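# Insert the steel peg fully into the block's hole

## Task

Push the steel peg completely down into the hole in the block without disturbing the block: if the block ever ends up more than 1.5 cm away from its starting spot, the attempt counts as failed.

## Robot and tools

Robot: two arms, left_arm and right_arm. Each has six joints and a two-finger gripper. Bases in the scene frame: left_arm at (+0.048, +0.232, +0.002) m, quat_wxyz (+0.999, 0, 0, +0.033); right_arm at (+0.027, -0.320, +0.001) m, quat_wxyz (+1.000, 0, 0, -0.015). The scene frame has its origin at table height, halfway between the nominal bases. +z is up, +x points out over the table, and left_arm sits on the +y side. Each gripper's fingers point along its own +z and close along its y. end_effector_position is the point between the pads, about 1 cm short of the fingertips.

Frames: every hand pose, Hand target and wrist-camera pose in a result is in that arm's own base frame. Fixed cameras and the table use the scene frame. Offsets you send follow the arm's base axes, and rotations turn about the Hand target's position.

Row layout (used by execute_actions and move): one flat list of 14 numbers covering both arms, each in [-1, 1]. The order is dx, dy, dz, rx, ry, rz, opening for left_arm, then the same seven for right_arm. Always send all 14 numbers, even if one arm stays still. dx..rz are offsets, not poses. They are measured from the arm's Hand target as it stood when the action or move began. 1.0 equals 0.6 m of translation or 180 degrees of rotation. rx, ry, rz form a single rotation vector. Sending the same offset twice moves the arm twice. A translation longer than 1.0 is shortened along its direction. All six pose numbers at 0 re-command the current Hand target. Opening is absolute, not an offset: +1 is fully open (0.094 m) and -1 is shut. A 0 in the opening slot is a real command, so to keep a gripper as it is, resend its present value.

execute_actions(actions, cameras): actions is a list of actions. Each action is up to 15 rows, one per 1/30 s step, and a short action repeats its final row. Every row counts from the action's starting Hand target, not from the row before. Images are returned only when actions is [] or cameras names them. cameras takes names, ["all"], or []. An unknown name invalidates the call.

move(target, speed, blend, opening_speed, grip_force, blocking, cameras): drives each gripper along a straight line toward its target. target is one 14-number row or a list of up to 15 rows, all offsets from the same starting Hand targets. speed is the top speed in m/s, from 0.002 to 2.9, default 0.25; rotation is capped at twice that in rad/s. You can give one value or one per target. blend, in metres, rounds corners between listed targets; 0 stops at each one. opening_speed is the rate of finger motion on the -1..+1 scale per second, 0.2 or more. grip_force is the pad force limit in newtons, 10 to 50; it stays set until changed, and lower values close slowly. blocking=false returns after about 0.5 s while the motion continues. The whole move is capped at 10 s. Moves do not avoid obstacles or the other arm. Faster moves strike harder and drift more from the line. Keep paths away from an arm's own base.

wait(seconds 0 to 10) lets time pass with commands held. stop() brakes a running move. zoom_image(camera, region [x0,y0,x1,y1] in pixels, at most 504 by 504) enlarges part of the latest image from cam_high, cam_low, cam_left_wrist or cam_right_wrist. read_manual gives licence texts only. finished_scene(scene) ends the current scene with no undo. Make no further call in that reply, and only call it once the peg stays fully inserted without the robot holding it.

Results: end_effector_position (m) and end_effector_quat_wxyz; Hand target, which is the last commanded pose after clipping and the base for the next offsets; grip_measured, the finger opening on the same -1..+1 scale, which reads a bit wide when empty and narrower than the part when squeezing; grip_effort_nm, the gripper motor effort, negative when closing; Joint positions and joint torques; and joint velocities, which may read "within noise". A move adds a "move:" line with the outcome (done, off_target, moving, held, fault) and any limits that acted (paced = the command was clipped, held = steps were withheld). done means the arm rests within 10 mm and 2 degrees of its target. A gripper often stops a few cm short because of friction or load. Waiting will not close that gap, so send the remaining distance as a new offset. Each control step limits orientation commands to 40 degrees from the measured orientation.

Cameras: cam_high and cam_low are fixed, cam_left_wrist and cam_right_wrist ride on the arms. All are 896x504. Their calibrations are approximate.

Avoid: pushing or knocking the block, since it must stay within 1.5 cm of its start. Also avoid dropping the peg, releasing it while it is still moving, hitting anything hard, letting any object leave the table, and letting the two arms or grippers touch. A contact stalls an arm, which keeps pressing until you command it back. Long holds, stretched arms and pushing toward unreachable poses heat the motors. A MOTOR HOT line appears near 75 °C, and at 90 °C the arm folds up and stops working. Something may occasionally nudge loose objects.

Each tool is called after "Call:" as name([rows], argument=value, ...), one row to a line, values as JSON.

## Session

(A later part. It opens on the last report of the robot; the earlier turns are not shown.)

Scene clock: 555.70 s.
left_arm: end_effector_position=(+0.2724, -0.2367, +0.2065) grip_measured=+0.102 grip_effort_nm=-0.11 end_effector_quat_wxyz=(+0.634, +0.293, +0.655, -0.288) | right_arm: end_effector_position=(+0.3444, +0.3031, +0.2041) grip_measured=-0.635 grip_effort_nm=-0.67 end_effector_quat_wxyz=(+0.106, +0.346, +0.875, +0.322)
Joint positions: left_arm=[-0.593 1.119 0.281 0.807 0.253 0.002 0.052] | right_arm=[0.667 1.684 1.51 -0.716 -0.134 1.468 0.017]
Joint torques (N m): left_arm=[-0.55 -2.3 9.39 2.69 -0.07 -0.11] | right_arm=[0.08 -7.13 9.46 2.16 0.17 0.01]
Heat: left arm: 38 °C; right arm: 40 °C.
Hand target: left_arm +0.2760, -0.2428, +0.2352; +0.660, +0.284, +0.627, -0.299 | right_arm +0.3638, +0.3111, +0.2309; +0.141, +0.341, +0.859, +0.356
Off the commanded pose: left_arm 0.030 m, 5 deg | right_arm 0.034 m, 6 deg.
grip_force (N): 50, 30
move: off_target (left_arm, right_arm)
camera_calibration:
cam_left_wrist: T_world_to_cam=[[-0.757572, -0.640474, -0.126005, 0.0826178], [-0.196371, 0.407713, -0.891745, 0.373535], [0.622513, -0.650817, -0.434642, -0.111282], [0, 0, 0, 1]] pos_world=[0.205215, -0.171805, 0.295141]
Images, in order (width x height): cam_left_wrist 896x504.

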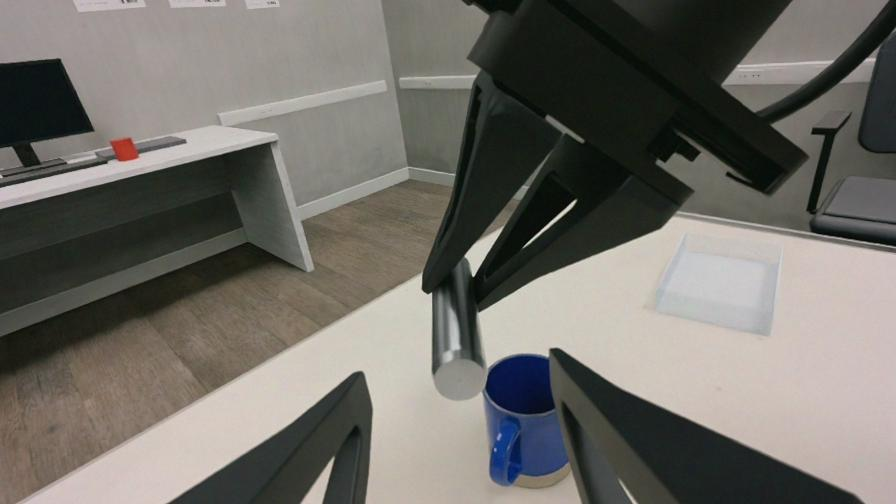

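Call:
move(target=[0.0243,-0.0275,0.001,0,0,0,0.1,0,0,0,0,0,0,-0.8], speed=0.08, cameras=["cam_left_wrist", "cam_high"])

Scene clock: 563.43 s.
left_arm: end_effector_position=(+0.2864, -0.2528, +0.2079) grip_measured=+0.102 grip_effort_nm=-0.11 end_effector_quat_wxyz=(+0.634, +0.293, +0.655, -0.288) | right_arm: end_effector_position=(+0.3444, +0.3031, +0.2041) grip_measured=-0.635 grip_effort_nm=-0.67 end_effector_quat_wxyz=(+0.106, +0.346, +0.875, +0.322)
Joint positions: left_arm=[-0.619 1.236 0.345 0.861 0.229 0.002 0.052] | right_arm=[0.667 1.684 1.51 -0.716 -0.134 1.468 0.017]
Joint torques (N m): left_arm=[-0.55 -3.07 9.24 2.7 -0.08 -0.11] | right_arm=[0.03 -7.2 9.52 2.17 0.18 0.01]
Heat: left arm: 38 °C; right arm: 40 °C.
Hand target: left_arm +0.2906, -0.2593, +0.2358; +0.660, +0.284, +0.627, -0.299 | right_arm +0.3638, +0.3111, +0.2309; +0.141, +0.341, +0.859, +0.356
Off the commanded pose: left_arm 0.029 m, 5 deg | right_arm 0.034 m, 6 deg.
grip_force (N): 50, 30
move: off_target (left_arm, right_arm)
camera_calibration:
cam_left_wrist: T_world_to_cam=[[-0.758316, -0.639372, -0.127123, 0.0838421], [-0.194201, 0.407723, -0.892215, 0.383631], [0.622288, -0.651894, -0.433349, -0.130381], [0, 0, 0, 1]] pos_world=[0.219215, -0.187803, 0.296439]
Images, in order (width x height): cam_high 896x504, cam_left_wrist 896x504.

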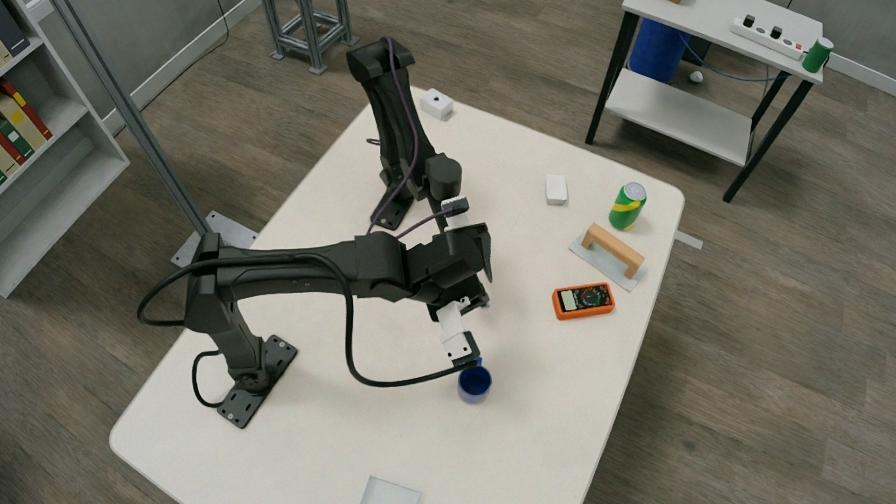

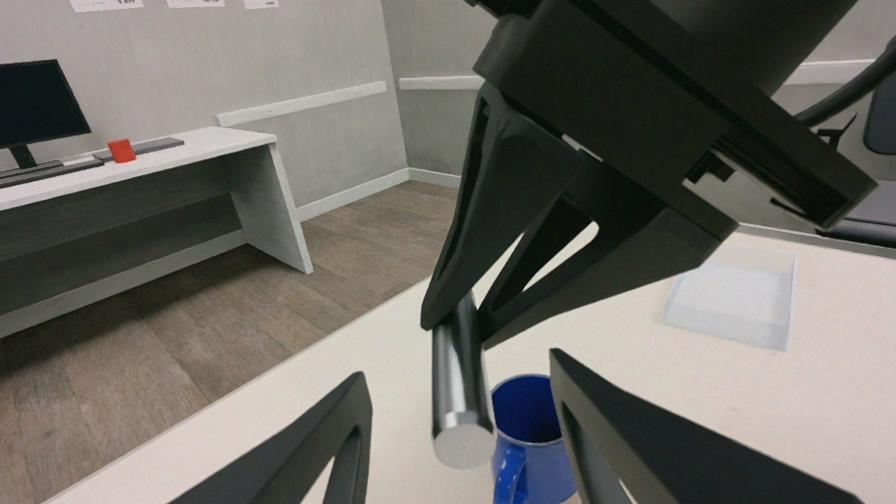

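Call:
move(target=[0,0,0,0,0,0,-0.85,0,0,0,0,0,0,-0.8], grip_force=[30,30], cameras=["cam_left_wrist"])

Scene clock: 578.77 s.
left_arm: end_effector_position=(+0.2866, -0.2527, +0.2083) grip_measured=-0.667 grip_effort_nm=-0.68 end_effector_quat_wxyz=(+0.635, +0.293, +0.654, -0.288) | right_arm: end_effector_position=(+0.3447, +0.3032, +0.2044) grip_measured=-0.635 grip_effort_nm=-0.67 end_effector_quat_wxyz=(+0.106, +0.346, +0.875, +0.323)
Joint positions: left_arm=[-0.619 1.236 0.345 0.862 0.227 0.002 0.016] | right_arm=[0.667 1.684 1.51 -0.715 -0.134 1.468 0.017]
Joint torques (N m): left_arm=[-0.58 -2.96 9.25 2.7 -0.07 -0.11] | right_arm=[0.08 -7.15 9.5 2.13 0.17 0.03]
Heat: left arm: 38 °C; right arm: 40 °C.
Hand target: left_arm +0.2906, -0.2593, +0.2358; +0.660, +0.284, +0.627, -0.299 | right_arm +0.3638, +0.3111, +0.2309; +0.141, +0.341, +0.859, +0.356
Off the commanded pose: left_arm 0.029 m, 5 deg | right_arm 0.034 m, 6 deg.
grip_force (N): 30, 30
move: off_target (left_arm, right_arm)
camera_calibration:
cam_left_wrist: T_world_to_cam=[[-0.757188, -0.640633, -0.127498, 0.0835561], [-0.193747, 0.406678, -0.89279, 0.383642], [0.623802, -0.651308, -0.432053, -0.130834], [0, 0, 0, 1]] pos_world=[0.219212, -0.187704, 0.296638]
Images, in order (width x height): cam_left_wrist 896x504.

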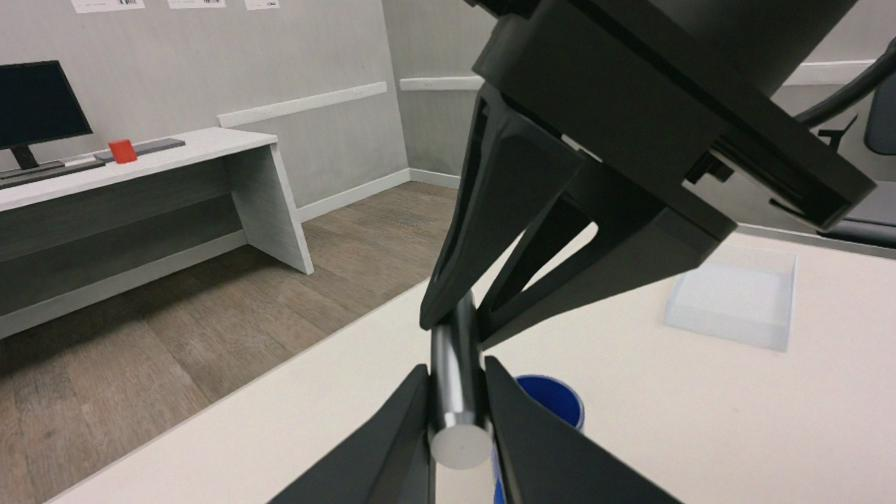

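Call:
move([
  [0,0,0,0,0,0,-0.85,0,0,0,0,0,0,-0.2],
  [0,0,0,0,0,0,-0.85,-0.068,-0.082,0.128,0,0,0,-0.2],
], speed=0.12, cameras=["cam_left_wrist", "cam_right_wrist"])

Scene clock: 589.20 s.
left_arm: end_effector_position=(+0.2876, -0.2523, +0.2062) grip_measured=-0.668 grip_effort_nm=-0.67 end_effector_quat_wxyz=(+0.634, +0.292, +0.657, -0.286) | right_arm: end_effector_position=(+0.3258, +0.2696, +0.2850) grip_measured=-0.202 grip_effort_nm=0.08 end_effector_quat_wxyz=(+0.127, +0.346, +0.865, +0.342)
Joint positions: left_arm=[-0.619 1.241 0.345 0.861 0.223 0.002 0.016] | right_arm=[0.63 1.564 1.676 -0.947 -0.138 1.445 0.038]
Joint torques (N m): left_arm=[-0.54 -3.55 9.26 2.68 0 -0.09] | right_arm=[-0.53 -8.42 8.27 1.31 -0.1 -0.07]
Heat: left arm: 38 °C; right arm: 40 °C.
Hand target: left_arm +0.2906, -0.2593, +0.2358; +0.660, +0.284, +0.627, -0.299 | right_arm +0.3230, +0.2619, +0.3077; +0.141, +0.341, +0.859, +0.356
Off the commanded pose: left_arm 0.030 m, 5 deg | right_arm 0.024 m, 2 deg.
grip_force (N): 30, 30
move: off_target (left_arm, right_arm)
camera_calibration:
cam_left_wrist: T_world_to_cam=[[-0.754874, -0.643613, -0.126208, 0.0824757], [-0.19991, 0.409058, -0.890341, 0.383709], [0.624661, -0.646865, -0.437451, -0.130063], [0, 0, 0, 1]] pos_world=[0.220211, -0.18801, 0.295145]
cam_right_wrist: T_world_to_cam=[[-0.620131, -0.404131, -0.672395, 0.505598], [-0.767529, 0.489853, 0.413453, 0.042307], [0.162286, 0.772478, -0.613956, 0.0326426], [0, 0, 0, 1]] pos_world=[0.340712, 0.158388, 0.342511]
Images, in order (width x height): cam_left_wrist 896x504, cam_right_wrist 896x504.

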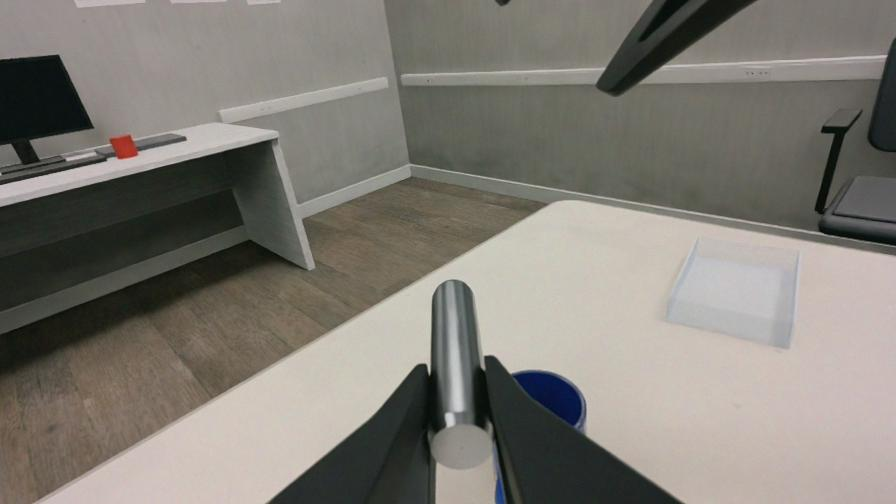

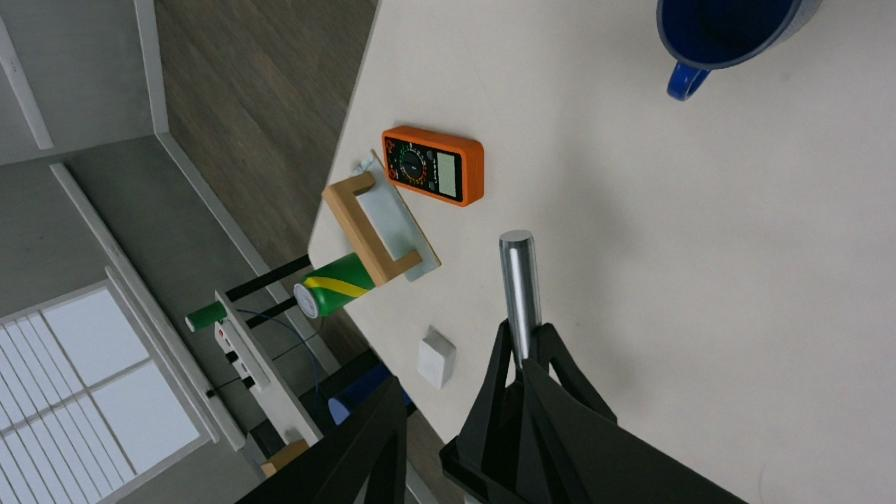

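Call:
move([
  [-0.034,0.599,0.057,0.07,0.2733,0.3583,-0.85,0,0,0,0,0,0,-0.2],
  [-0.234,0.9155,0.057,-0.0608,0.5234,0.4906,-0.85,0,0,0,0,0,0,-0.2],
], speed=0.25, blend=[0.08,0], cameras=[])

Scene clock: 615.10 s.
left_arm: end_effector_position=(+0.1492, +0.2874, +0.2591) grip_measured=-0.668 grip_effort_nm=-0.68 end_effector_quat_wxyz=(+0.110, -0.509, +0.852, +0.064) | right_arm: end_effector_position=(+0.3258, +0.2696, +0.2850) grip_measured=-0.202 grip_effort_nm=0.08 end_effector_quat_wxyz=(+0.127, +0.346, +0.865, +0.342)
Joint positions: left_arm=[1.093 1.641 1.895 -1.569 0.008 0.015 0.016] | right_arm=[0.63 1.564 1.676 -0.947 -0.138 1.445 0.038]
Joint torques (N m): left_arm=[0.17 -6.57 8.77 0.89 -0.09 -0.09] | right_arm=[-0.53 -8.47 8.23 1.33 -0.09 -0.07]
Heat: left arm: 38 °C; right arm: 42 °C.
Hand target: left_arm +0.1502, +0.2900, +0.2700; +0.075, -0.513, +0.854, +0.045 | right_arm +0.3230, +0.2619, +0.3077; +0.141, +0.341, +0.859, +0.356
Off the commanded pose: left_arm 0.011 m, 5 deg | right_arm 0.024 m, 2 deg.
joint sent to its limit (left arm) — joint 4 (wrist pitch), lower limit. The joint targets are off in position and orientation.
grip_force (N): 30, 30
move: off_target (left_arm, right_arm)
No camera images: "cameras" was empty.

Call:
move(target=[-0.3163,0.0447,-0.1417,-0.0557,0.0104,0.1943,-0.85,0,0,0,0,0,0,-0.2], speed=0.2, cameras=["cam_left_wrist"])

Scene clock: 623.53 s.
left_arm: end_effector_position=(-0.0402, +0.3136, +0.1830) grip_measured=-0.668 grip_effort_nm=-0.68 end_effector_quat_wxyz=(+0.004, +0.749, -0.663, +0.005) | right_arm: end_effector_position=(+0.3258, +0.2696, +0.2850) grip_measured=-0.202 grip_effort_nm=0.08 end_effector_quat_wxyz=(+0.127, +0.346, +0.865, +0.342)
Joint positions: left_arm=[1.696 1.776 1.761 -1.569 0.002 0.003 0.016] | right_arm=[0.63 1.564 1.676 -0.947 -0.138 1.445 0.038]
Joint torques (N m): left_arm=[-0.02 -8.39 6 0.51 -0.05 -0.08] | right_arm=[-0.49 -8.42 8.21 1.32 -0.09 -0.09]
Heat: left arm: 36 °C; right arm: 43 °C.
Hand target: left_arm -0.0396, +0.3169, +0.1849; +0.000, +0.749, -0.662, +0.000 | right_arm +0.3230, +0.2619, +0.3077; +0.141, +0.341, +0.859, +0.356
Off the commanded pose: left_arm 0.004 m, 1 deg | right_arm 0.024 m, 2 deg.
grip_force (N): 30, 30
move: off_target (right_arm)
camera_calibration:
cam_left_wrist: T_world_to_cam=[[0.99969, -0.0107132, 0.022456, 0.0413082], [-0.0191493, -0.907547, 0.419514, 0.246524], [0.0158855, -0.419814, -0.907471, 0.420891], [0, 0, 0, 1]] pos_world=[-0.0432607, 0.400871, 0.277599]
Images, in order (width x height): cam_left_wrist 896x504.

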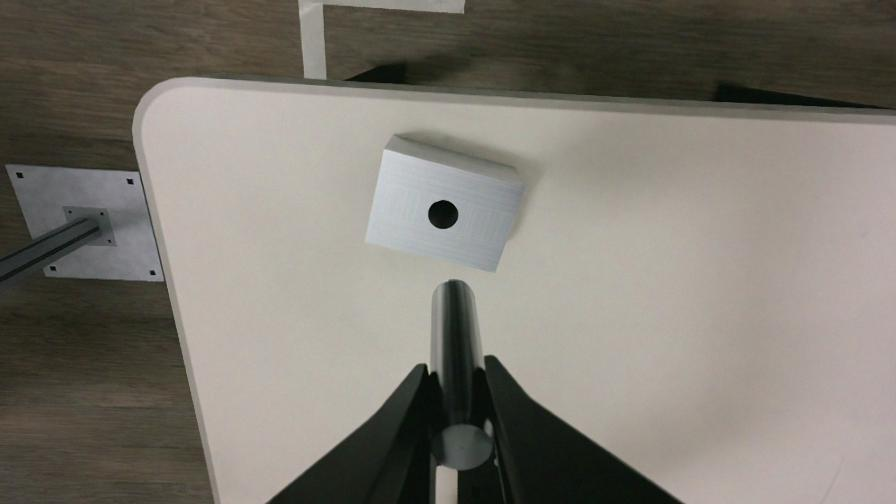

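Call:
zoom_image(camera="cam_left_wrist", region=[360, 180, 560, 480])

Scaled by 1.680 from the camera's 896x504 image, which has a finer 1280x720 frame.

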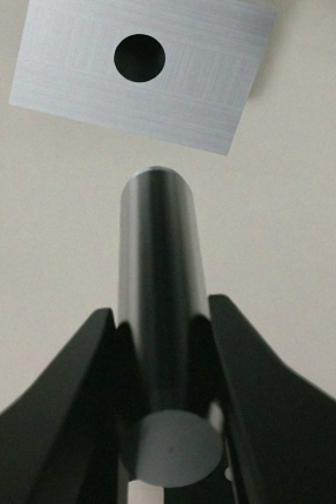

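Call:
move(target=[-0.0033,0.0075,-0.075,0,0,0,-0.85,0,0,0,0,0,0,-0.2], speed=0.12, cameras=["cam_left_wrist"])

Scene clock: 646.77 s.
left_arm: end_effector_position=(-0.0406, +0.3166, +0.1402) grip_measured=-0.668 grip_effort_nm=-0.68 end_effector_quat_wxyz=(+0.008, +0.749, -0.663, +0.010) | right_arm: end_effector_position=(+0.3258, +0.2696, +0.2850) grip_measured=-0.202 grip_effort_nm=0.08 end_effector_quat_wxyz=(+0.127, +0.346, +0.865, +0.342)
Joint positions: left_arm=[1.696 1.776 1.59 -1.41 0.002 0.003 0.016] | right_arm=[0.63 1.564 1.676 -0.947 -0.138 1.445 0.038]
Joint torques (N m): left_arm=[0.43 -9.21 4.96 0.7 -0.05 -0.04] | right_arm=[-0.55 -8.49 8.27 1.31 -0.08 -0.07]
Heat: left arm: 33 °C; right arm: 43 °C.
Hand target: left_arm -0.0415, +0.3214, +0.1399; +0.000, +0.749, -0.662, +0.000 | right_arm +0.3230, +0.2619, +0.3077; +0.141, +0.341, +0.859, +0.356
Off the commanded pose: left_arm 0.005 m, 1 deg | right_arm 0.024 m, 2 deg.
grip_force (N): 30, 30
move: off_target (right_arm)
camera_calibration:
cam_left_wrist: T_world_to_cam=[[0.999654, -0.0104619, 0.0241501, 0.0423409], [-0.0198454, -0.902337, 0.430574, 0.263946], [0.0172869, -0.430904, -0.902232, 0.386107], [0, 0, 0, 1]] pos_world=[-0.0437627, 0.404987, 0.233687]
Images, in order (width x height): cam_left_wrist 896x504.

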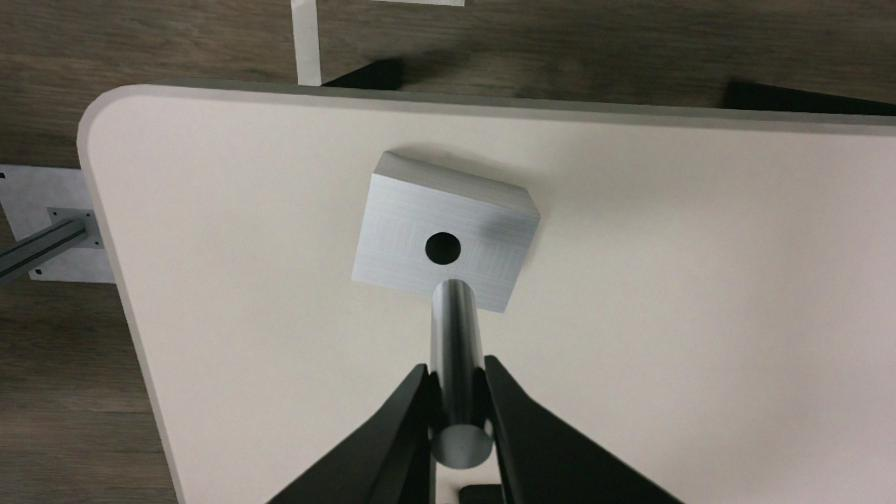

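Call:
move(target=[-0.005,0.0033,-0.05,0.008,0.0014,0,-0.85,0,0,0,0,0,0,-0.2], speed=0.08, cameras=["cam_left_wrist"])

Scene clock: 658.67 s.
left_arm: end_effector_position=(-0.0408, +0.3184, +0.1057) grip_measured=-0.668 grip_effort_nm=-0.68 end_effector_quat_wxyz=(+0.005, +0.749, -0.663, +0.007) | right_arm: end_effector_position=(+0.3258, +0.2696, +0.2850) grip_measured=-0.202 grip_effort_nm=0.08 end_effector_quat_wxyz=(+0.127, +0.346, +0.865, +0.342)
Joint positions: left_arm=[1.696 1.776 1.453 -1.264 0.002 0.003 0.016] | right_arm=[0.63 1.564 1.676 -0.947 -0.138 1.445 0.038]
Joint torques (N m): left_arm=[0.5 -10.55 4.82 0.74 -0.04 0.03] | right_arm=[-0.49 -8.44 8.17 1.31 -0.1 -0.1]
Heat: left arm: 32 °C; right arm: 44 °C.
Hand target: left_arm -0.0445, +0.3233, +0.1099; -0.008, +0.749, -0.662, -0.010 | right_arm +0.3230, +0.2619, +0.3077; +0.141, +0.341, +0.859, +0.356
Off the commanded pose: left_arm 0.008 m, 2 deg | right_arm 0.024 m, 2 deg.
grip_force (N): 30, 30
move: off_target (right_arm)
camera_calibration:
cam_left_wrist: T_world_to_cam=[[0.99968, -0.0106548, 0.0229358, 0.0435824], [-0.019348, -0.906247, 0.422305, 0.282473], [0.0162859, -0.422614, -0.906164, 0.353562], [0, 0, 0, 1]] pos_world=[-0.0438613, 0.405875, 0.200096]
Images, in order (width x height): cam_left_wrist 896x504.

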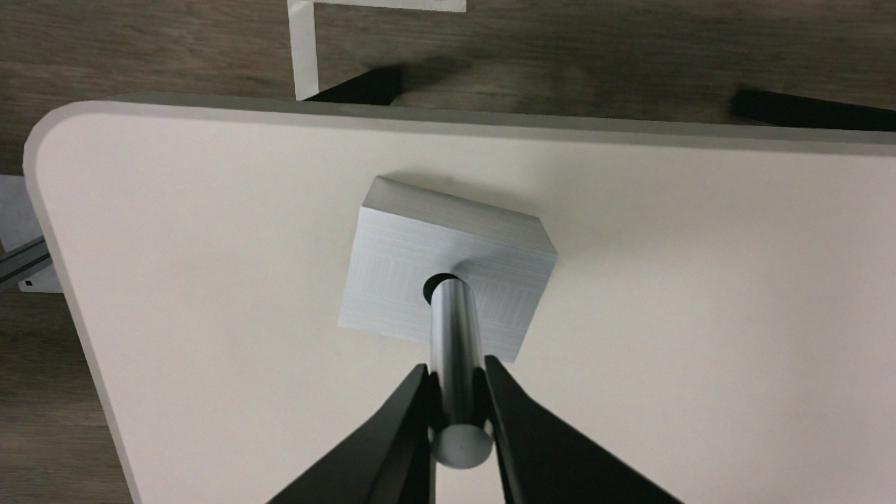

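Call:
zoom_image(camera="cam_left_wrist", region=[380, 230, 530, 340])

Scaled by 3.360 from the camera's 896x504 image, which has a finer 1280x720 frame.

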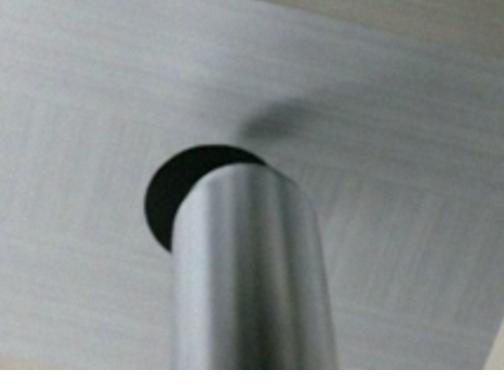

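Call:
move(target=[-0.006,-0.0008,0,0,0,0,-0.85,0,0,0,0,0,0,-0.2], speed=0.05, cameras=[])

Scene clock: 673.70 s.
left_arm: end_effector_position=(-0.0437, +0.3180, +0.1057) grip_measured=-0.668 grip_effort_nm=-0.68 end_effector_quat_wxyz=(+0.005, +0.751, -0.660, +0.007) | right_arm: end_effector_position=(+0.3258, +0.2696, +0.2850) grip_measured=-0.202 grip_effort_nm=0.08 end_effector_quat_wxyz=(+0.127, +0.346, +0.865, +0.342)
Joint positions: left_arm=[1.705 1.776 1.453 -1.264 0.002 0.006 0.016] | right_arm=[0.63 1.564 1.676 -0.947 -0.138 1.445 0.038]
Joint torques (N m): left_arm=[0.64 -10.55 4.96 0.73 -0.07 0.05] | right_arm=[-0.53 -8.43 8.24 1.31 -0.1 -0.07]
Heat: left arm: 32 °C; right arm: 44 °C.
Hand target: left_arm -0.0481, +0.3229, +0.1099; -0.008, +0.749, -0.662, -0.010 | right_arm +0.3230, +0.2619, +0.3077; +0.141, +0.341, +0.859, +0.356
Off the commanded pose: left_arm 0.008 m, 2 deg | right_arm 0.024 m, 2 deg.
grip_force (N): 30, 30
move: off_target (right_arm)
No camera images: "cameras" was empty.

Call:
wait(seconds=0.1, cameras=["cam_left_wrist"])

Call:
zoom_image(camera="cam_left_wrist", region=[380, 230, 530, 340])

Scene clock: 676.03 s.
left_arm: end_effector_position=(-0.0437, +0.3180, +0.1057) grip_measured=-0.668 grip_effort_nm=-0.67 end_effector_quat_wxyz=(+0.005, +0.751, -0.660, +0.007) | right_arm: end_effector_position=(+0.3258, +0.2696, +0.2850) grip_measured=-0.202 grip_effort_nm=0.08 end_effector_quat_wxyz=(+0.127, +0.346, +0.865, +0.342)
Joint positions: left_arm=[1.705 1.776 1.453 -1.264 0.002 0.006 0.016] | right_arm=[0.63 1.564 1.676 -0.947 -0.138 1.445 0.038]
Joint torques (N m): left_arm=[0.65 -10.59 4.92 0.74 -0.06 0.09] | right_arm=[-0.54 -8.51 8.24 1.31 -0.1 -0.09]
Heat: left arm: 31 °C; right arm: 44 °C.
Hand target: left_arm -0.0481, +0.3229, +0.1099; -0.008, +0.749, -0.662, -0.010 | right_arm +0.3230, +0.2619, +0.3077; +0.141, +0.341, +0.859, +0.356
Tool commands: left_gripper/opening=-0.85 right_gripper/opening=-0.2
Off the commanded pose: left_arm 0.008 m, 2 deg | right_arm 0.024 m, 2 deg.
grip_force (N): 30, 30
wait: 0.10 s; at rest from the start
camera_calibration:
cam_left_wrist: T_world_to_cam=[[0.999727, -0.00448153, 0.0229099, 0.0445867], [-0.013741, -0.906339, 0.422328, 0.282338], [0.0188715, -0.422528, -0.906153, 0.353534], [0, 0, 0, 1]] pos_world=[-0.0473667, 0.405472, 0.200096]
Images, in order (width x height): cam_left_wrist 896x504.

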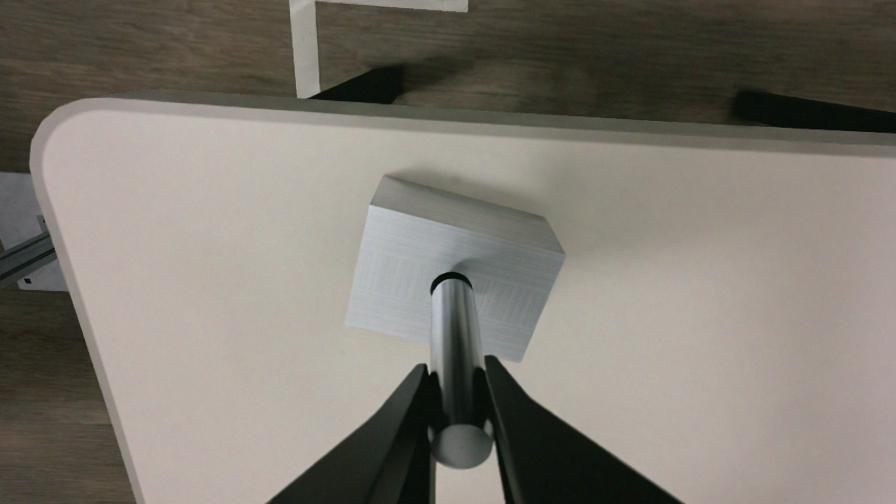

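Scaled by 3.360 from the camera's 896x504 image, which has a finer 1280x720 frame.

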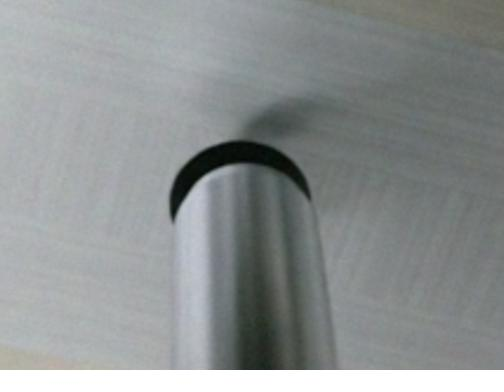

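Call:
move(target=[-0.0005,-0.0008,-0.0167,0,0,0,-0.85,0,0,0,0,0,0,-0.2], speed=0.04, cameras=["cam_left_wrist"])

Call:
zoom_image(camera="cam_left_wrist", region=[380, 230, 530, 340])

Scene clock: 684.87 s.
left_arm: end_effector_position=(-0.0437, +0.3178, +0.0965) grip_measured=-0.668 grip_effort_nm=-0.67 end_effector_quat_wxyz=(+0.004, +0.750, -0.661, +0.005) | right_arm: end_effector_position=(+0.3258, +0.2696, +0.2850) grip_measured=-0.202 grip_effort_nm=0.08 end_effector_quat_wxyz=(+0.127, +0.346, +0.865, +0.342)
Joint positions: left_arm=[1.705 1.776 1.416 -1.224 0.002 0.008 0.016] | right_arm=[0.63 1.564 1.676 -0.947 -0.138 1.445 0.038]
Joint torques (N m): left_arm=[0.62 -10.25 4.93 0.76 -0.07 0.09] | right_arm=[-0.57 -8.47 8.24 1.31 -0.1 -0.08]
Heat: left arm: 31 °C; right arm: 44 °C.
Hand target: left_arm -0.0484, +0.3224, +0.0999; -0.008, +0.749, -0.662, -0.010 | right_arm +0.3230, +0.2619, +0.3077; +0.141, +0.341, +0.859, +0.356
Off the commanded pose: left_arm 0.007 m, 2 deg | right_arm 0.024 m, 2 deg.
grip_force (N): 30, 30
move: off_target (right_arm)
camera_calibration:
cam_left_wrist: T_world_to_cam=[[0.999727, -0.0061525, 0.0225382, 0.0453371], [-0.0150436, -0.907618, 0.419527, 0.286767], [0.017875, -0.419752, -0.907463, 0.344286], [0, 0, 0, 1]] pos_world=[-0.0471648, 0.405069, 0.191099]
Images, in order (width x height): cam_left_wrist 896x504.

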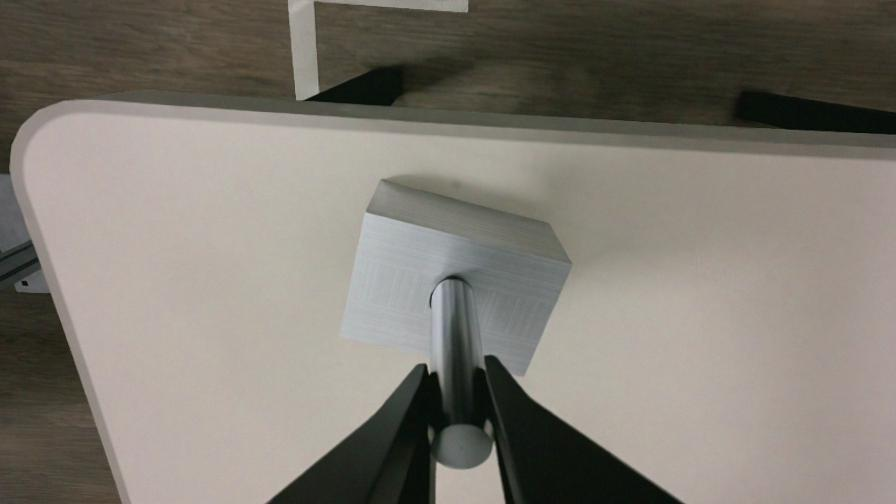

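Scaled by 3.360 from the camera's 896x504 image, which has a finer 1280x720 frame.

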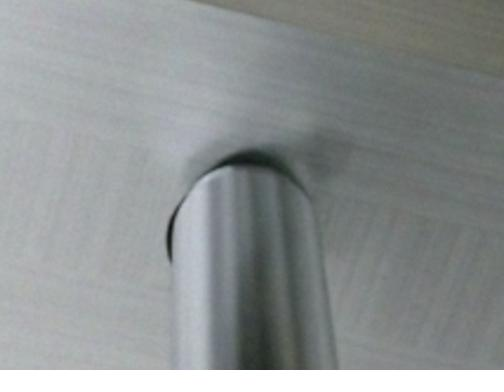

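Call:
move(target=[-0.001,-0.0004,-0.01,0,0,0,-0.85,0,0,0,0,0,0,-0.2], speed=0.04, cameras=["cam_left_wrist"])

Call:
zoom_image(camera="cam_left_wrist", region=[380, 230, 530, 340])

Scene clock: 691.10 s.
left_arm: end_effector_position=(-0.0441, +0.3175, +0.0942) grip_measured=-0.668 grip_effort_nm=-0.68 end_effector_quat_wxyz=(+0.002, +0.751, -0.660, +0.006) | right_arm: end_effector_position=(+0.3258, +0.2696, +0.2850) grip_measured=-0.202 grip_effort_nm=0.08 end_effector_quat_wxyz=(+0.127, +0.346, +0.865, +0.342)
Joint positions: left_arm=[1.708 1.776 1.407 -1.215 0.005 0.009 0.016] | right_arm=[0.63 1.564 1.676 -0.947 -0.138 1.445 0.038]
Joint torques (N m): left_arm=[0.68 -10.11 4 0.89 -0.05 0.09] | right_arm=[-0.54 -8.44 8.21 1.32 -0.09 -0.07]
Heat: left arm: 31 °C; right arm: 44 °C.
Hand target: left_arm -0.0490, +0.3221, +0.0939; -0.008, +0.749, -0.662, -0.010 | right_arm +0.3230, +0.2619, +0.3077; +0.141, +0.341, +0.859, +0.356
Off the commanded pose: left_arm 0.007 m, 2 deg | right_arm 0.024 m, 2 deg.
grip_force (N): 30, 30
move: off_target (right_arm)
camera_calibration:
cam_left_wrist: T_world_to_cam=[[0.999664, -0.00454778, 0.025533, 0.0449737], [-0.0148339, -0.907829, 0.419078, 0.287536], [0.0212737, -0.419315, -0.907591, 0.342055], [0, 0, 0, 1]] pos_world=[-0.0479701, 0.404667, 0.188797]
Images, in order (width x height): cam_left_wrist 896x504.

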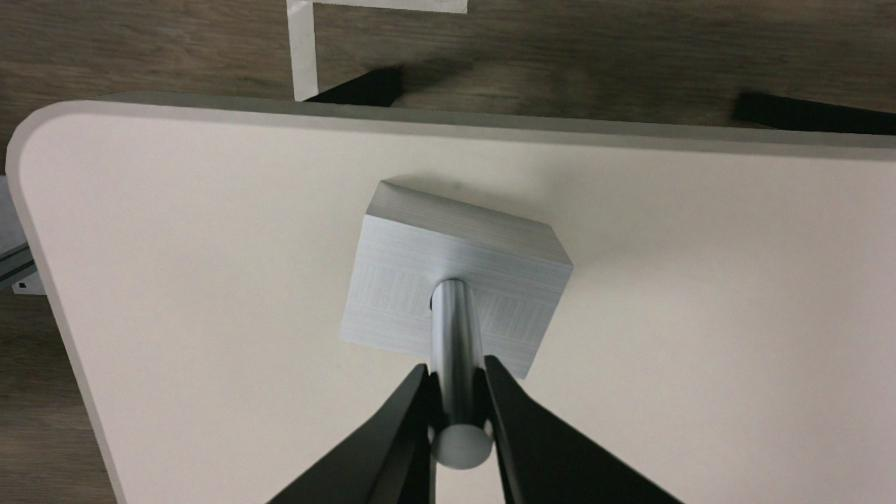

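Scaled by 3.360 from the camera's 896x504 image, which has a finer 1280x720 frame.

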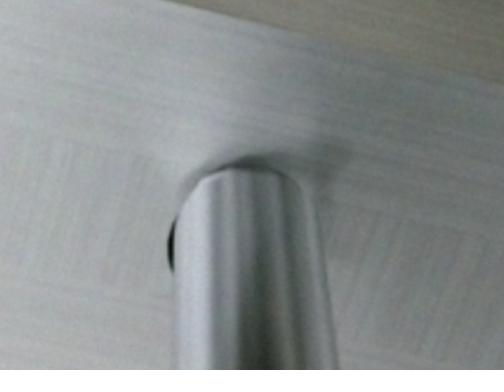

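Call:
move([
  [-0.0015,-0.0018,0.004,0,0,0,-0.85,0,0,0,0,0,0,-0.2],
  [-0.0015,-0.0018,-0.008,0,0,0,-0.85,0,0,0,0,0,0,-0.2],
], speed=0.04, cameras=["cam_left_wrist"])

Call:
zoom_image(camera="cam_left_wrist", region=[380, 230, 530, 340])

Scene clock: 700.43 s.
left_arm: end_effector_position=(-0.0445, +0.3172, +0.0939) grip_measured=-0.668 grip_effort_nm=-0.68 end_effector_quat_wxyz=(-0.002, +0.750, -0.661, +0.004) | right_arm: end_effector_position=(+0.3258, +0.2696, +0.2850) grip_measured=-0.202 grip_effort_nm=0.08 end_effector_quat_wxyz=(+0.127, +0.346, +0.865, +0.342)
Joint positions: left_arm=[1.712 1.767 1.395 -1.202 0.008 0.014 0.016] | right_arm=[0.63 1.564 1.676 -0.947 -0.138 1.445 0.038]
Joint torques (N m): left_arm=[0.68 -9.31 3.45 0.97 -0.03 0.11] | right_arm=[-0.53 -8.49 8.23 1.32 -0.08 -0.06]
Heat: left arm: 31 °C; right arm: 44 °C.
Hand target: left_arm -0.0499, +0.3211, +0.0891; -0.008, +0.749, -0.662, -0.010 | right_arm +0.3230, +0.2619, +0.3077; +0.141, +0.341, +0.859, +0.356
Off the commanded pose: left_arm 0.008 m, 2 deg | right_arm 0.024 m, 2 deg.
grip_force (N): 30, 30
move: off_target (right_arm)
camera_calibration:
cam_left_wrist: T_world_to_cam=[[0.999608, -0.00629104, 0.0272653, 0.0457289], [-0.0169302, -0.911784, 0.41032, 0.28937], [0.0222787, -0.410621, -0.911534, 0.339303], [0, 0, 0, 1]] pos_world=[-0.0483711, 0.403456, 0.189305]
Images, in order (width x height): cam_left_wrist 896x504.

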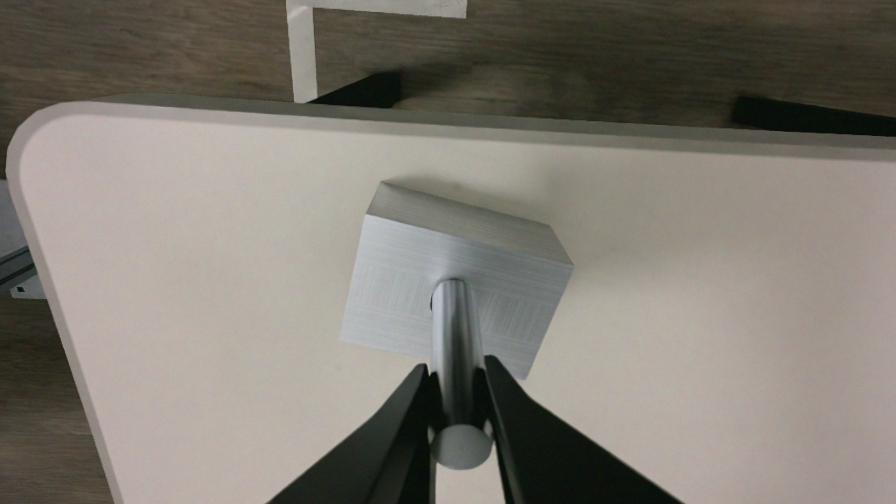

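Scaled by 3.360 from the camera's 896x504 image, which has a finer 1280x720 frame.

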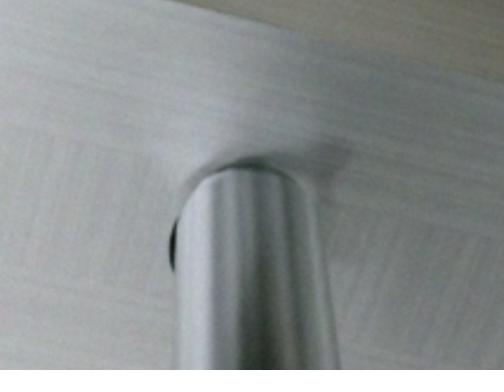

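Call:
move([
  [0,0,0.014,0,0,0,-0.85,0,0,0,0,0,0,-0.2],
  [-0.0012,-0.0042,0.014,0,0,0,-0.85,0,0,0,0,0,0,-0.2],
], speed=0.04, cameras=["cam_left_wrist"])

Call:
zoom_image(camera="cam_left_wrist", region=[380, 230, 530, 340])

Scene clock: 718.13 s.
left_arm: end_effector_position=(-0.0450, +0.3172, +0.0939) grip_measured=-0.668 grip_effort_nm=-0.68 end_effector_quat_wxyz=(-0.002, +0.750, -0.661, +0.004) | right_arm: end_effector_position=(+0.3258, +0.2696, +0.2850) grip_measured=-0.202 grip_effort_nm=0.08 end_effector_quat_wxyz=(+0.127, +0.346, +0.865, +0.342)
Joint positions: left_arm=[1.713 1.767 1.395 -1.202 0.008 0.015 0.016] | right_arm=[0.63 1.564 1.676 -0.947 -0.138 1.445 0.038]
Joint torques (N m): left_arm=[0.92 -10.43 4.72 0.67 -0.05 0.1] | right_arm=[-0.58 -8.4 8.23 1.32 -0.1 -0.07]
Heat: left arm: 33 °C; right arm: 44 °C.
Hand target: left_arm -0.0507, +0.3185, +0.0975; -0.008, +0.749, -0.662, -0.010 | right_arm +0.3230, +0.2619, +0.3077; +0.141, +0.341, +0.859, +0.356
Off the commanded pose: left_arm 0.007 m, 2 deg | right_arm 0.024 m, 2 deg.
grip_force (N): 30, 30
move: off_target (right_arm)
camera_calibration:
cam_left_wrist: T_world_to_cam=[[0.999608, -0.00629104, 0.0272653, 0.0462287], [-0.0169302, -0.911784, 0.41032, 0.289361], [0.0222787, -0.410621, -0.911534, 0.339314], [0, 0, 0, 1]] pos_world=[-0.0488711, 0.403456, 0.189305]
Images, in order (width x height): cam_left_wrist 896x504.

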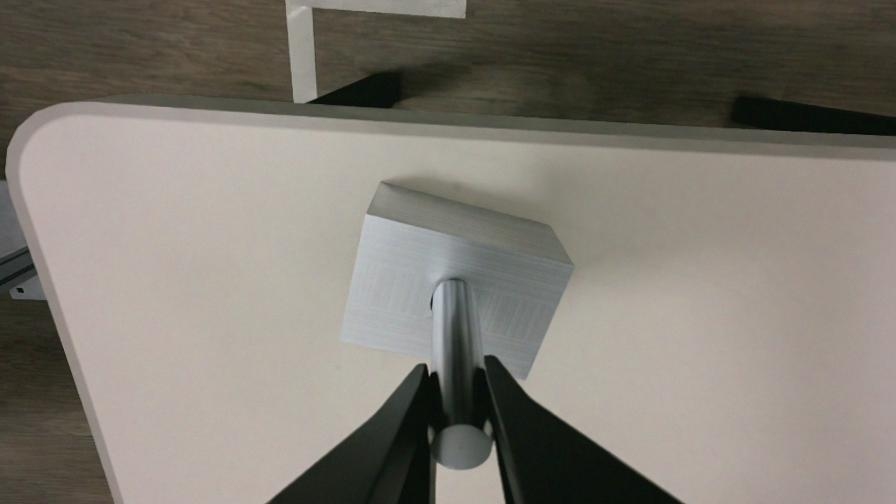

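Scaled by 3.360 from the camera's 896x504 image, which has a finer 1280x720 frame.

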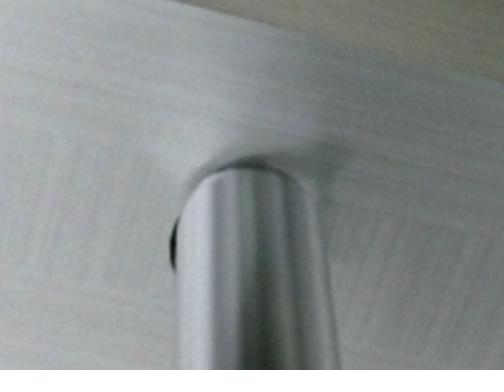

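Call:
move(target=[0,-0.003,0.012,0,0,0,-0.85,0,0,0,0,0,0,-0.2], speed=0.04, cameras=[])

Scene clock: 721.47 s.
left_arm: end_effector_position=(-0.0450, +0.3172, +0.0943) grip_measured=-0.668 grip_effort_nm=-0.68 end_effector_quat_wxyz=(-0.002, +0.750, -0.661, +0.003) | right_arm: end_effector_position=(+0.3258, +0.2696, +0.2850) grip_measured=-0.202 grip_effort_nm=0.08 end_effector_quat_wxyz=(+0.127, +0.346, +0.865, +0.342)
Joint positions: left_arm=[1.713 1.765 1.395 -1.202 0.008 0.017 0.016] | right_arm=[0.63 1.564 1.676 -0.947 -0.138 1.445 0.038]
Joint torques (N m): left_arm=[0.98 -11.37 6.16 0.41 -0.04 0.07] | right_arm=[-0.53 -8.38 8.25 1.32 -0.09 -0.07]
Heat: left arm: 33 °C; right arm: 44 °C.
Hand target: left_arm -0.0507, +0.3167, +0.1047; -0.008, +0.749, -0.662, -0.010 | right_arm +0.3230, +0.2619, +0.3077; +0.141, +0.341, +0.859, +0.356
Off the commanded pose: left_arm 0.012 m, 2 deg | right_arm 0.024 m, 2 deg.
grip_force (N): 30, 30
move: off_target (left_arm, right_arm)
No camera images: "cameras" was empty.

Call:
move(target=[0,-0.003,0.01,0,0,0,-0.85,0,0,0,0,0,0,-0.2], speed=0.04, cameras=[])

Scene clock: 724.63 s.
left_arm: end_effector_position=(-0.0450, +0.3168, +0.0943) grip_measured=-0.668 grip_effort_nm=-0.67 end_effector_quat_wxyz=(-0.002, +0.750, -0.661, +0.004) | right_arm: end_effector_position=(+0.3258, +0.2696, +0.2850) grip_measured=-0.202 grip_effort_nm=0.08 end_effector_quat_wxyz=(+0.127, +0.346, +0.865, +0.342)
Joint positions: left_arm=[1.713 1.765 1.395 -1.204 0.008 0.017 0.016] | right_arm=[0.63 1.564 1.676 -0.947 -0.138 1.445 0.038]
Joint torques (N m): left_arm=[1.09 -12.11 7.06 0.23 -0.04 0.09] | right_arm=[-0.54 -8.46 8.18 1.31 -0.09 -0.08]
Heat: left arm: 33 °C; right arm: 44 °C.
Hand target: left_arm -0.0507, +0.3149, +0.1107; -0.008, +0.749, -0.662, -0.010 | right_arm +0.3230, +0.2619, +0.3077; +0.141, +0.341, +0.859, +0.356
Off the commanded pose: left_arm 0.017 m, 2 deg | right_arm 0.024 m, 2 deg.
grip_force (N): 30, 30
move: off_target (left_arm, right_arm)
No camera images: "cameras" was empty.

Call:
move(target=[0,-0.002,0.012,0,0,0,-0.85,0,0,0,0,0,0,-0.2], speed=0.04, cameras=["cam_left_wrist"])

Call:
zoom_image(camera="cam_left_wrist", region=[380, 230, 530, 340])

Scene clock: 729.60 s.
left_arm: end_effector_position=(-0.0453, +0.3121, +0.0944) grip_measured=-0.668 grip_effort_nm=-0.68 end_effector_quat_wxyz=(+0.004, +0.750, -0.661, +0.011) | right_arm: end_effector_position=(+0.3258, +0.2696, +0.2850) grip_measured=-0.202 grip_effort_nm=0.08 end_effector_quat_wxyz=(+0.127, +0.346, +0.865, +0.342)
Joint positions: left_arm=[1.716 1.765 1.395 -1.222 0.008 0.019 0.016] | right_arm=[0.63 1.564 1.676 -0.947 -0.138 1.445 0.038]
Joint torques (N m): left_arm=[0.66 -12.81 8.76 0.1 -0.05 0.06] | right_arm=[-0.51 -8.46 8.21 1.32 -0.08 -0.08]
Heat: left arm: 33 °C; right arm: 44 °C.
Hand target: left_arm -0.0507, +0.3137, +0.1179; -0.008, +0.749, -0.662, -0.010 | right_arm +0.3230, +0.2619, +0.3077; +0.141, +0.341, +0.859, +0.356
Off the commanded pose: left_arm 0.024 m, 3 deg | right_arm 0.024 m, 2 deg.
grip_force (N): 30, 30
move: off_target (left_arm, right_arm)
camera_calibration:
cam_left_wrist: T_world_to_cam=[[0.999529, -0.00580528, 0.030148, 0.0459975], [-0.0181245, -0.904167, 0.426794, 0.280483], [0.0247812, -0.42714, -0.903846, 0.342296], [0, 0, 0, 1]] pos_world=[-0.0493747, 0.400079, 0.188288]
Images, in order (width x height): cam_left_wrist 896x504.

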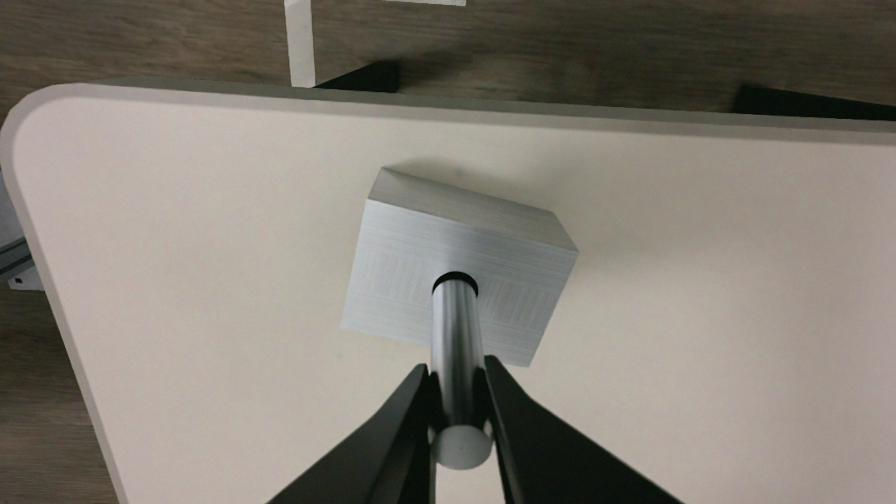

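Scaled by 3.360 from the camera's 896x504 image, which has a finer 1280x720 frame.

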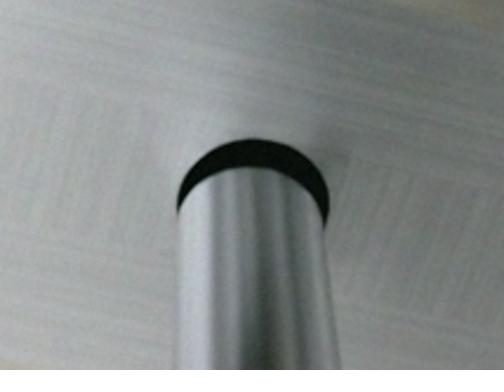

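Call:
move(target=[0,0.005,-0.015,0,0,0,-0.85,0,0,0,0,0,0,-0.2], speed=0.04, cameras=["cam_left_wrist"])

Call:
zoom_image(camera="cam_left_wrist", region=[380, 230, 530, 340])

Scene clock: 737.80 s.
left_arm: end_effector_position=(-0.0453, +0.3121, +0.0944) grip_measured=-0.668 grip_effort_nm=-0.68 end_effector_quat_wxyz=(+0.004, +0.750, -0.661, +0.011) | right_arm: end_effector_position=(+0.3258, +0.2696, +0.2850) grip_measured=-0.202 grip_effort_nm=0.08 end_effector_quat_wxyz=(+0.127, +0.346, +0.865, +0.342)
Joint positions: left_arm=[1.716 1.765 1.395 -1.222 0.008 0.019 0.016] | right_arm=[0.63 1.564 1.676 -0.947 -0.138 1.445 0.038]
Joint torques (N m): left_arm=[0.57 -11.37 7.27 0.42 -0.06 0.08] | right_arm=[-0.58 -8.49 8.18 1.31 -0.09 -0.09]
Heat: left arm: 33 °C; right arm: 44 °C.
Hand target: left_arm -0.0507, +0.3167, +0.1089; -0.008, +0.749, -0.662, -0.010 | right_arm +0.3230, +0.2619, +0.3077; +0.141, +0.341, +0.859, +0.356
Off the commanded pose: left_arm 0.016 m, 3 deg | right_arm 0.024 m, 2 deg.
grip_force (N): 30, 30
move: off_target (left_arm, right_arm)
camera_calibration:
cam_left_wrist: T_world_to_cam=[[0.999529, -0.00580528, 0.030148, 0.0459975], [-0.0181245, -0.904167, 0.426794, 0.280483], [0.0247812, -0.42714, -0.903846, 0.342296], [0, 0, 0, 1]] pos_world=[-0.0493747, 0.400079, 0.188288]
Images, in order (width x height): cam_left_wrist 896x504.

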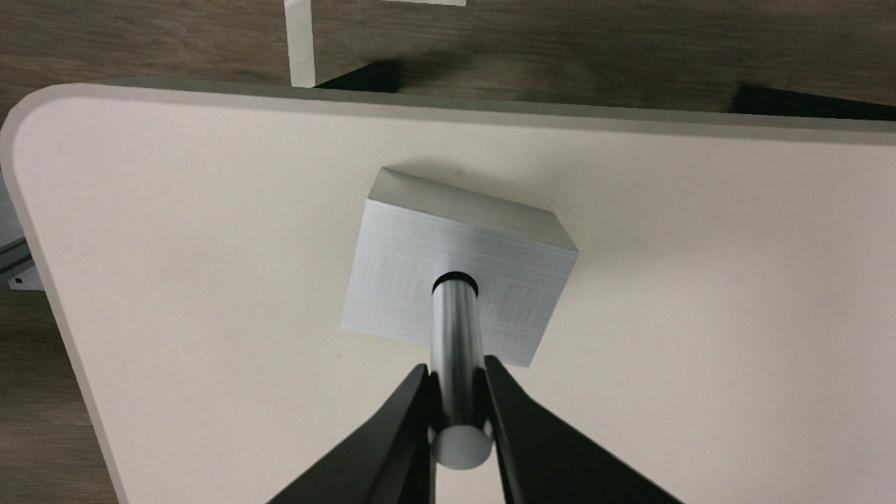

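Scaled by 3.360 from the camera's 896x504 image, which has a finer 1280x720 frame.

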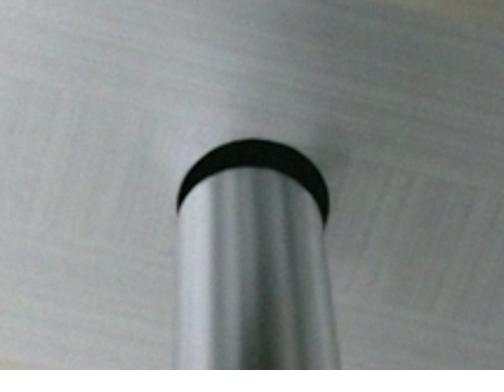

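Call:
move(target=[0,0.005,-0.025,0,0,0,-0.85,0,0,0,0,0,0,-0.2], speed=0.04, cameras=["cam_left_wrist"])

Call:
zoom_image(camera="cam_left_wrist", region=[380, 230, 530, 340])

Scene clock: 746.70 s.
left_arm: end_effector_position=(-0.0455, +0.3137, +0.0920) grip_measured=-0.668 grip_effort_nm=-0.68 end_effector_quat_wxyz=(+0.002, +0.750, -0.661, +0.008) | right_arm: end_effector_position=(+0.3258, +0.2696, +0.2850) grip_measured=-0.202 grip_effort_nm=0.08 end_effector_quat_wxyz=(+0.127, +0.346, +0.865, +0.342)
Joint positions: left_arm=[1.716 1.765 1.386 -1.205 0.008 0.019 0.016] | right_arm=[0.63 1.564 1.676 -0.947 -0.138 1.445 0.038]
Joint torques (N m): left_arm=[0.36 -9.66 4.89 0.81 -0.05 0.05] | right_arm=[-0.5 -8.49 8.24 1.31 -0.08 -0.07]
Heat: left arm: 33 °C; right arm: 44 °C.
Hand target: left_arm -0.0507, +0.3197, +0.0939; -0.008, +0.749, -0.662, -0.010 | right_arm +0.3230, +0.2619, +0.3077; +0.141, +0.341, +0.859, +0.356
Off the commanded pose: left_arm 0.008 m, 2 deg | right_arm 0.024 m, 2 deg.
grip_force (N): 30, 30
move: off_target (right_arm)
camera_calibration:
cam_left_wrist: T_world_to_cam=[[0.999562, -0.00600281, 0.028986, 0.0465498], [-0.0176267, -0.907385, 0.41993, 0.284603], [0.0237808, -0.420257, -0.907094, 0.338948], [0, 0, 0, 1]] pos_world=[-0.0495733, 0.400969, 0.186595]
Images, in order (width x height): cam_left_wrist 896x504.

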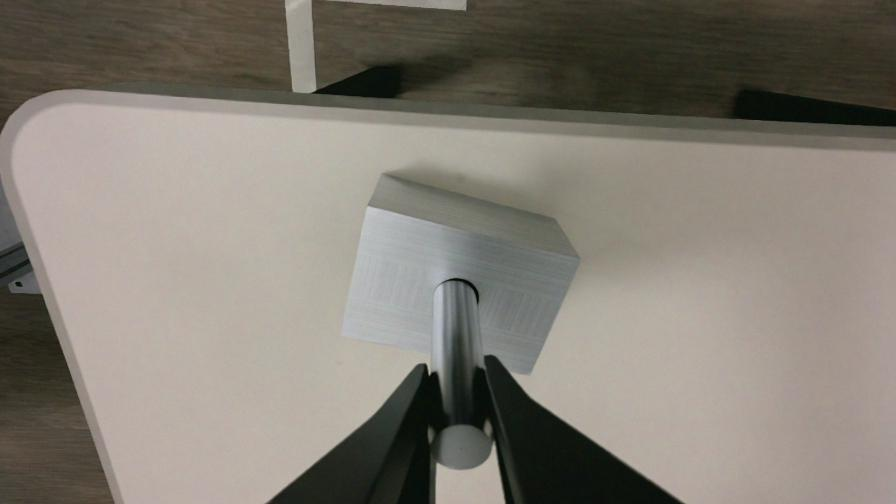

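Scaled by 3.360 from the camera's 896x504 image, which has a finer 1280x720 frame.

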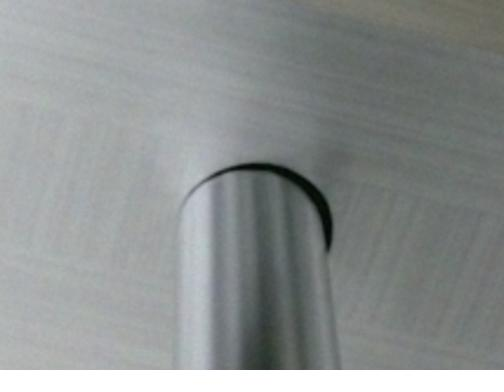

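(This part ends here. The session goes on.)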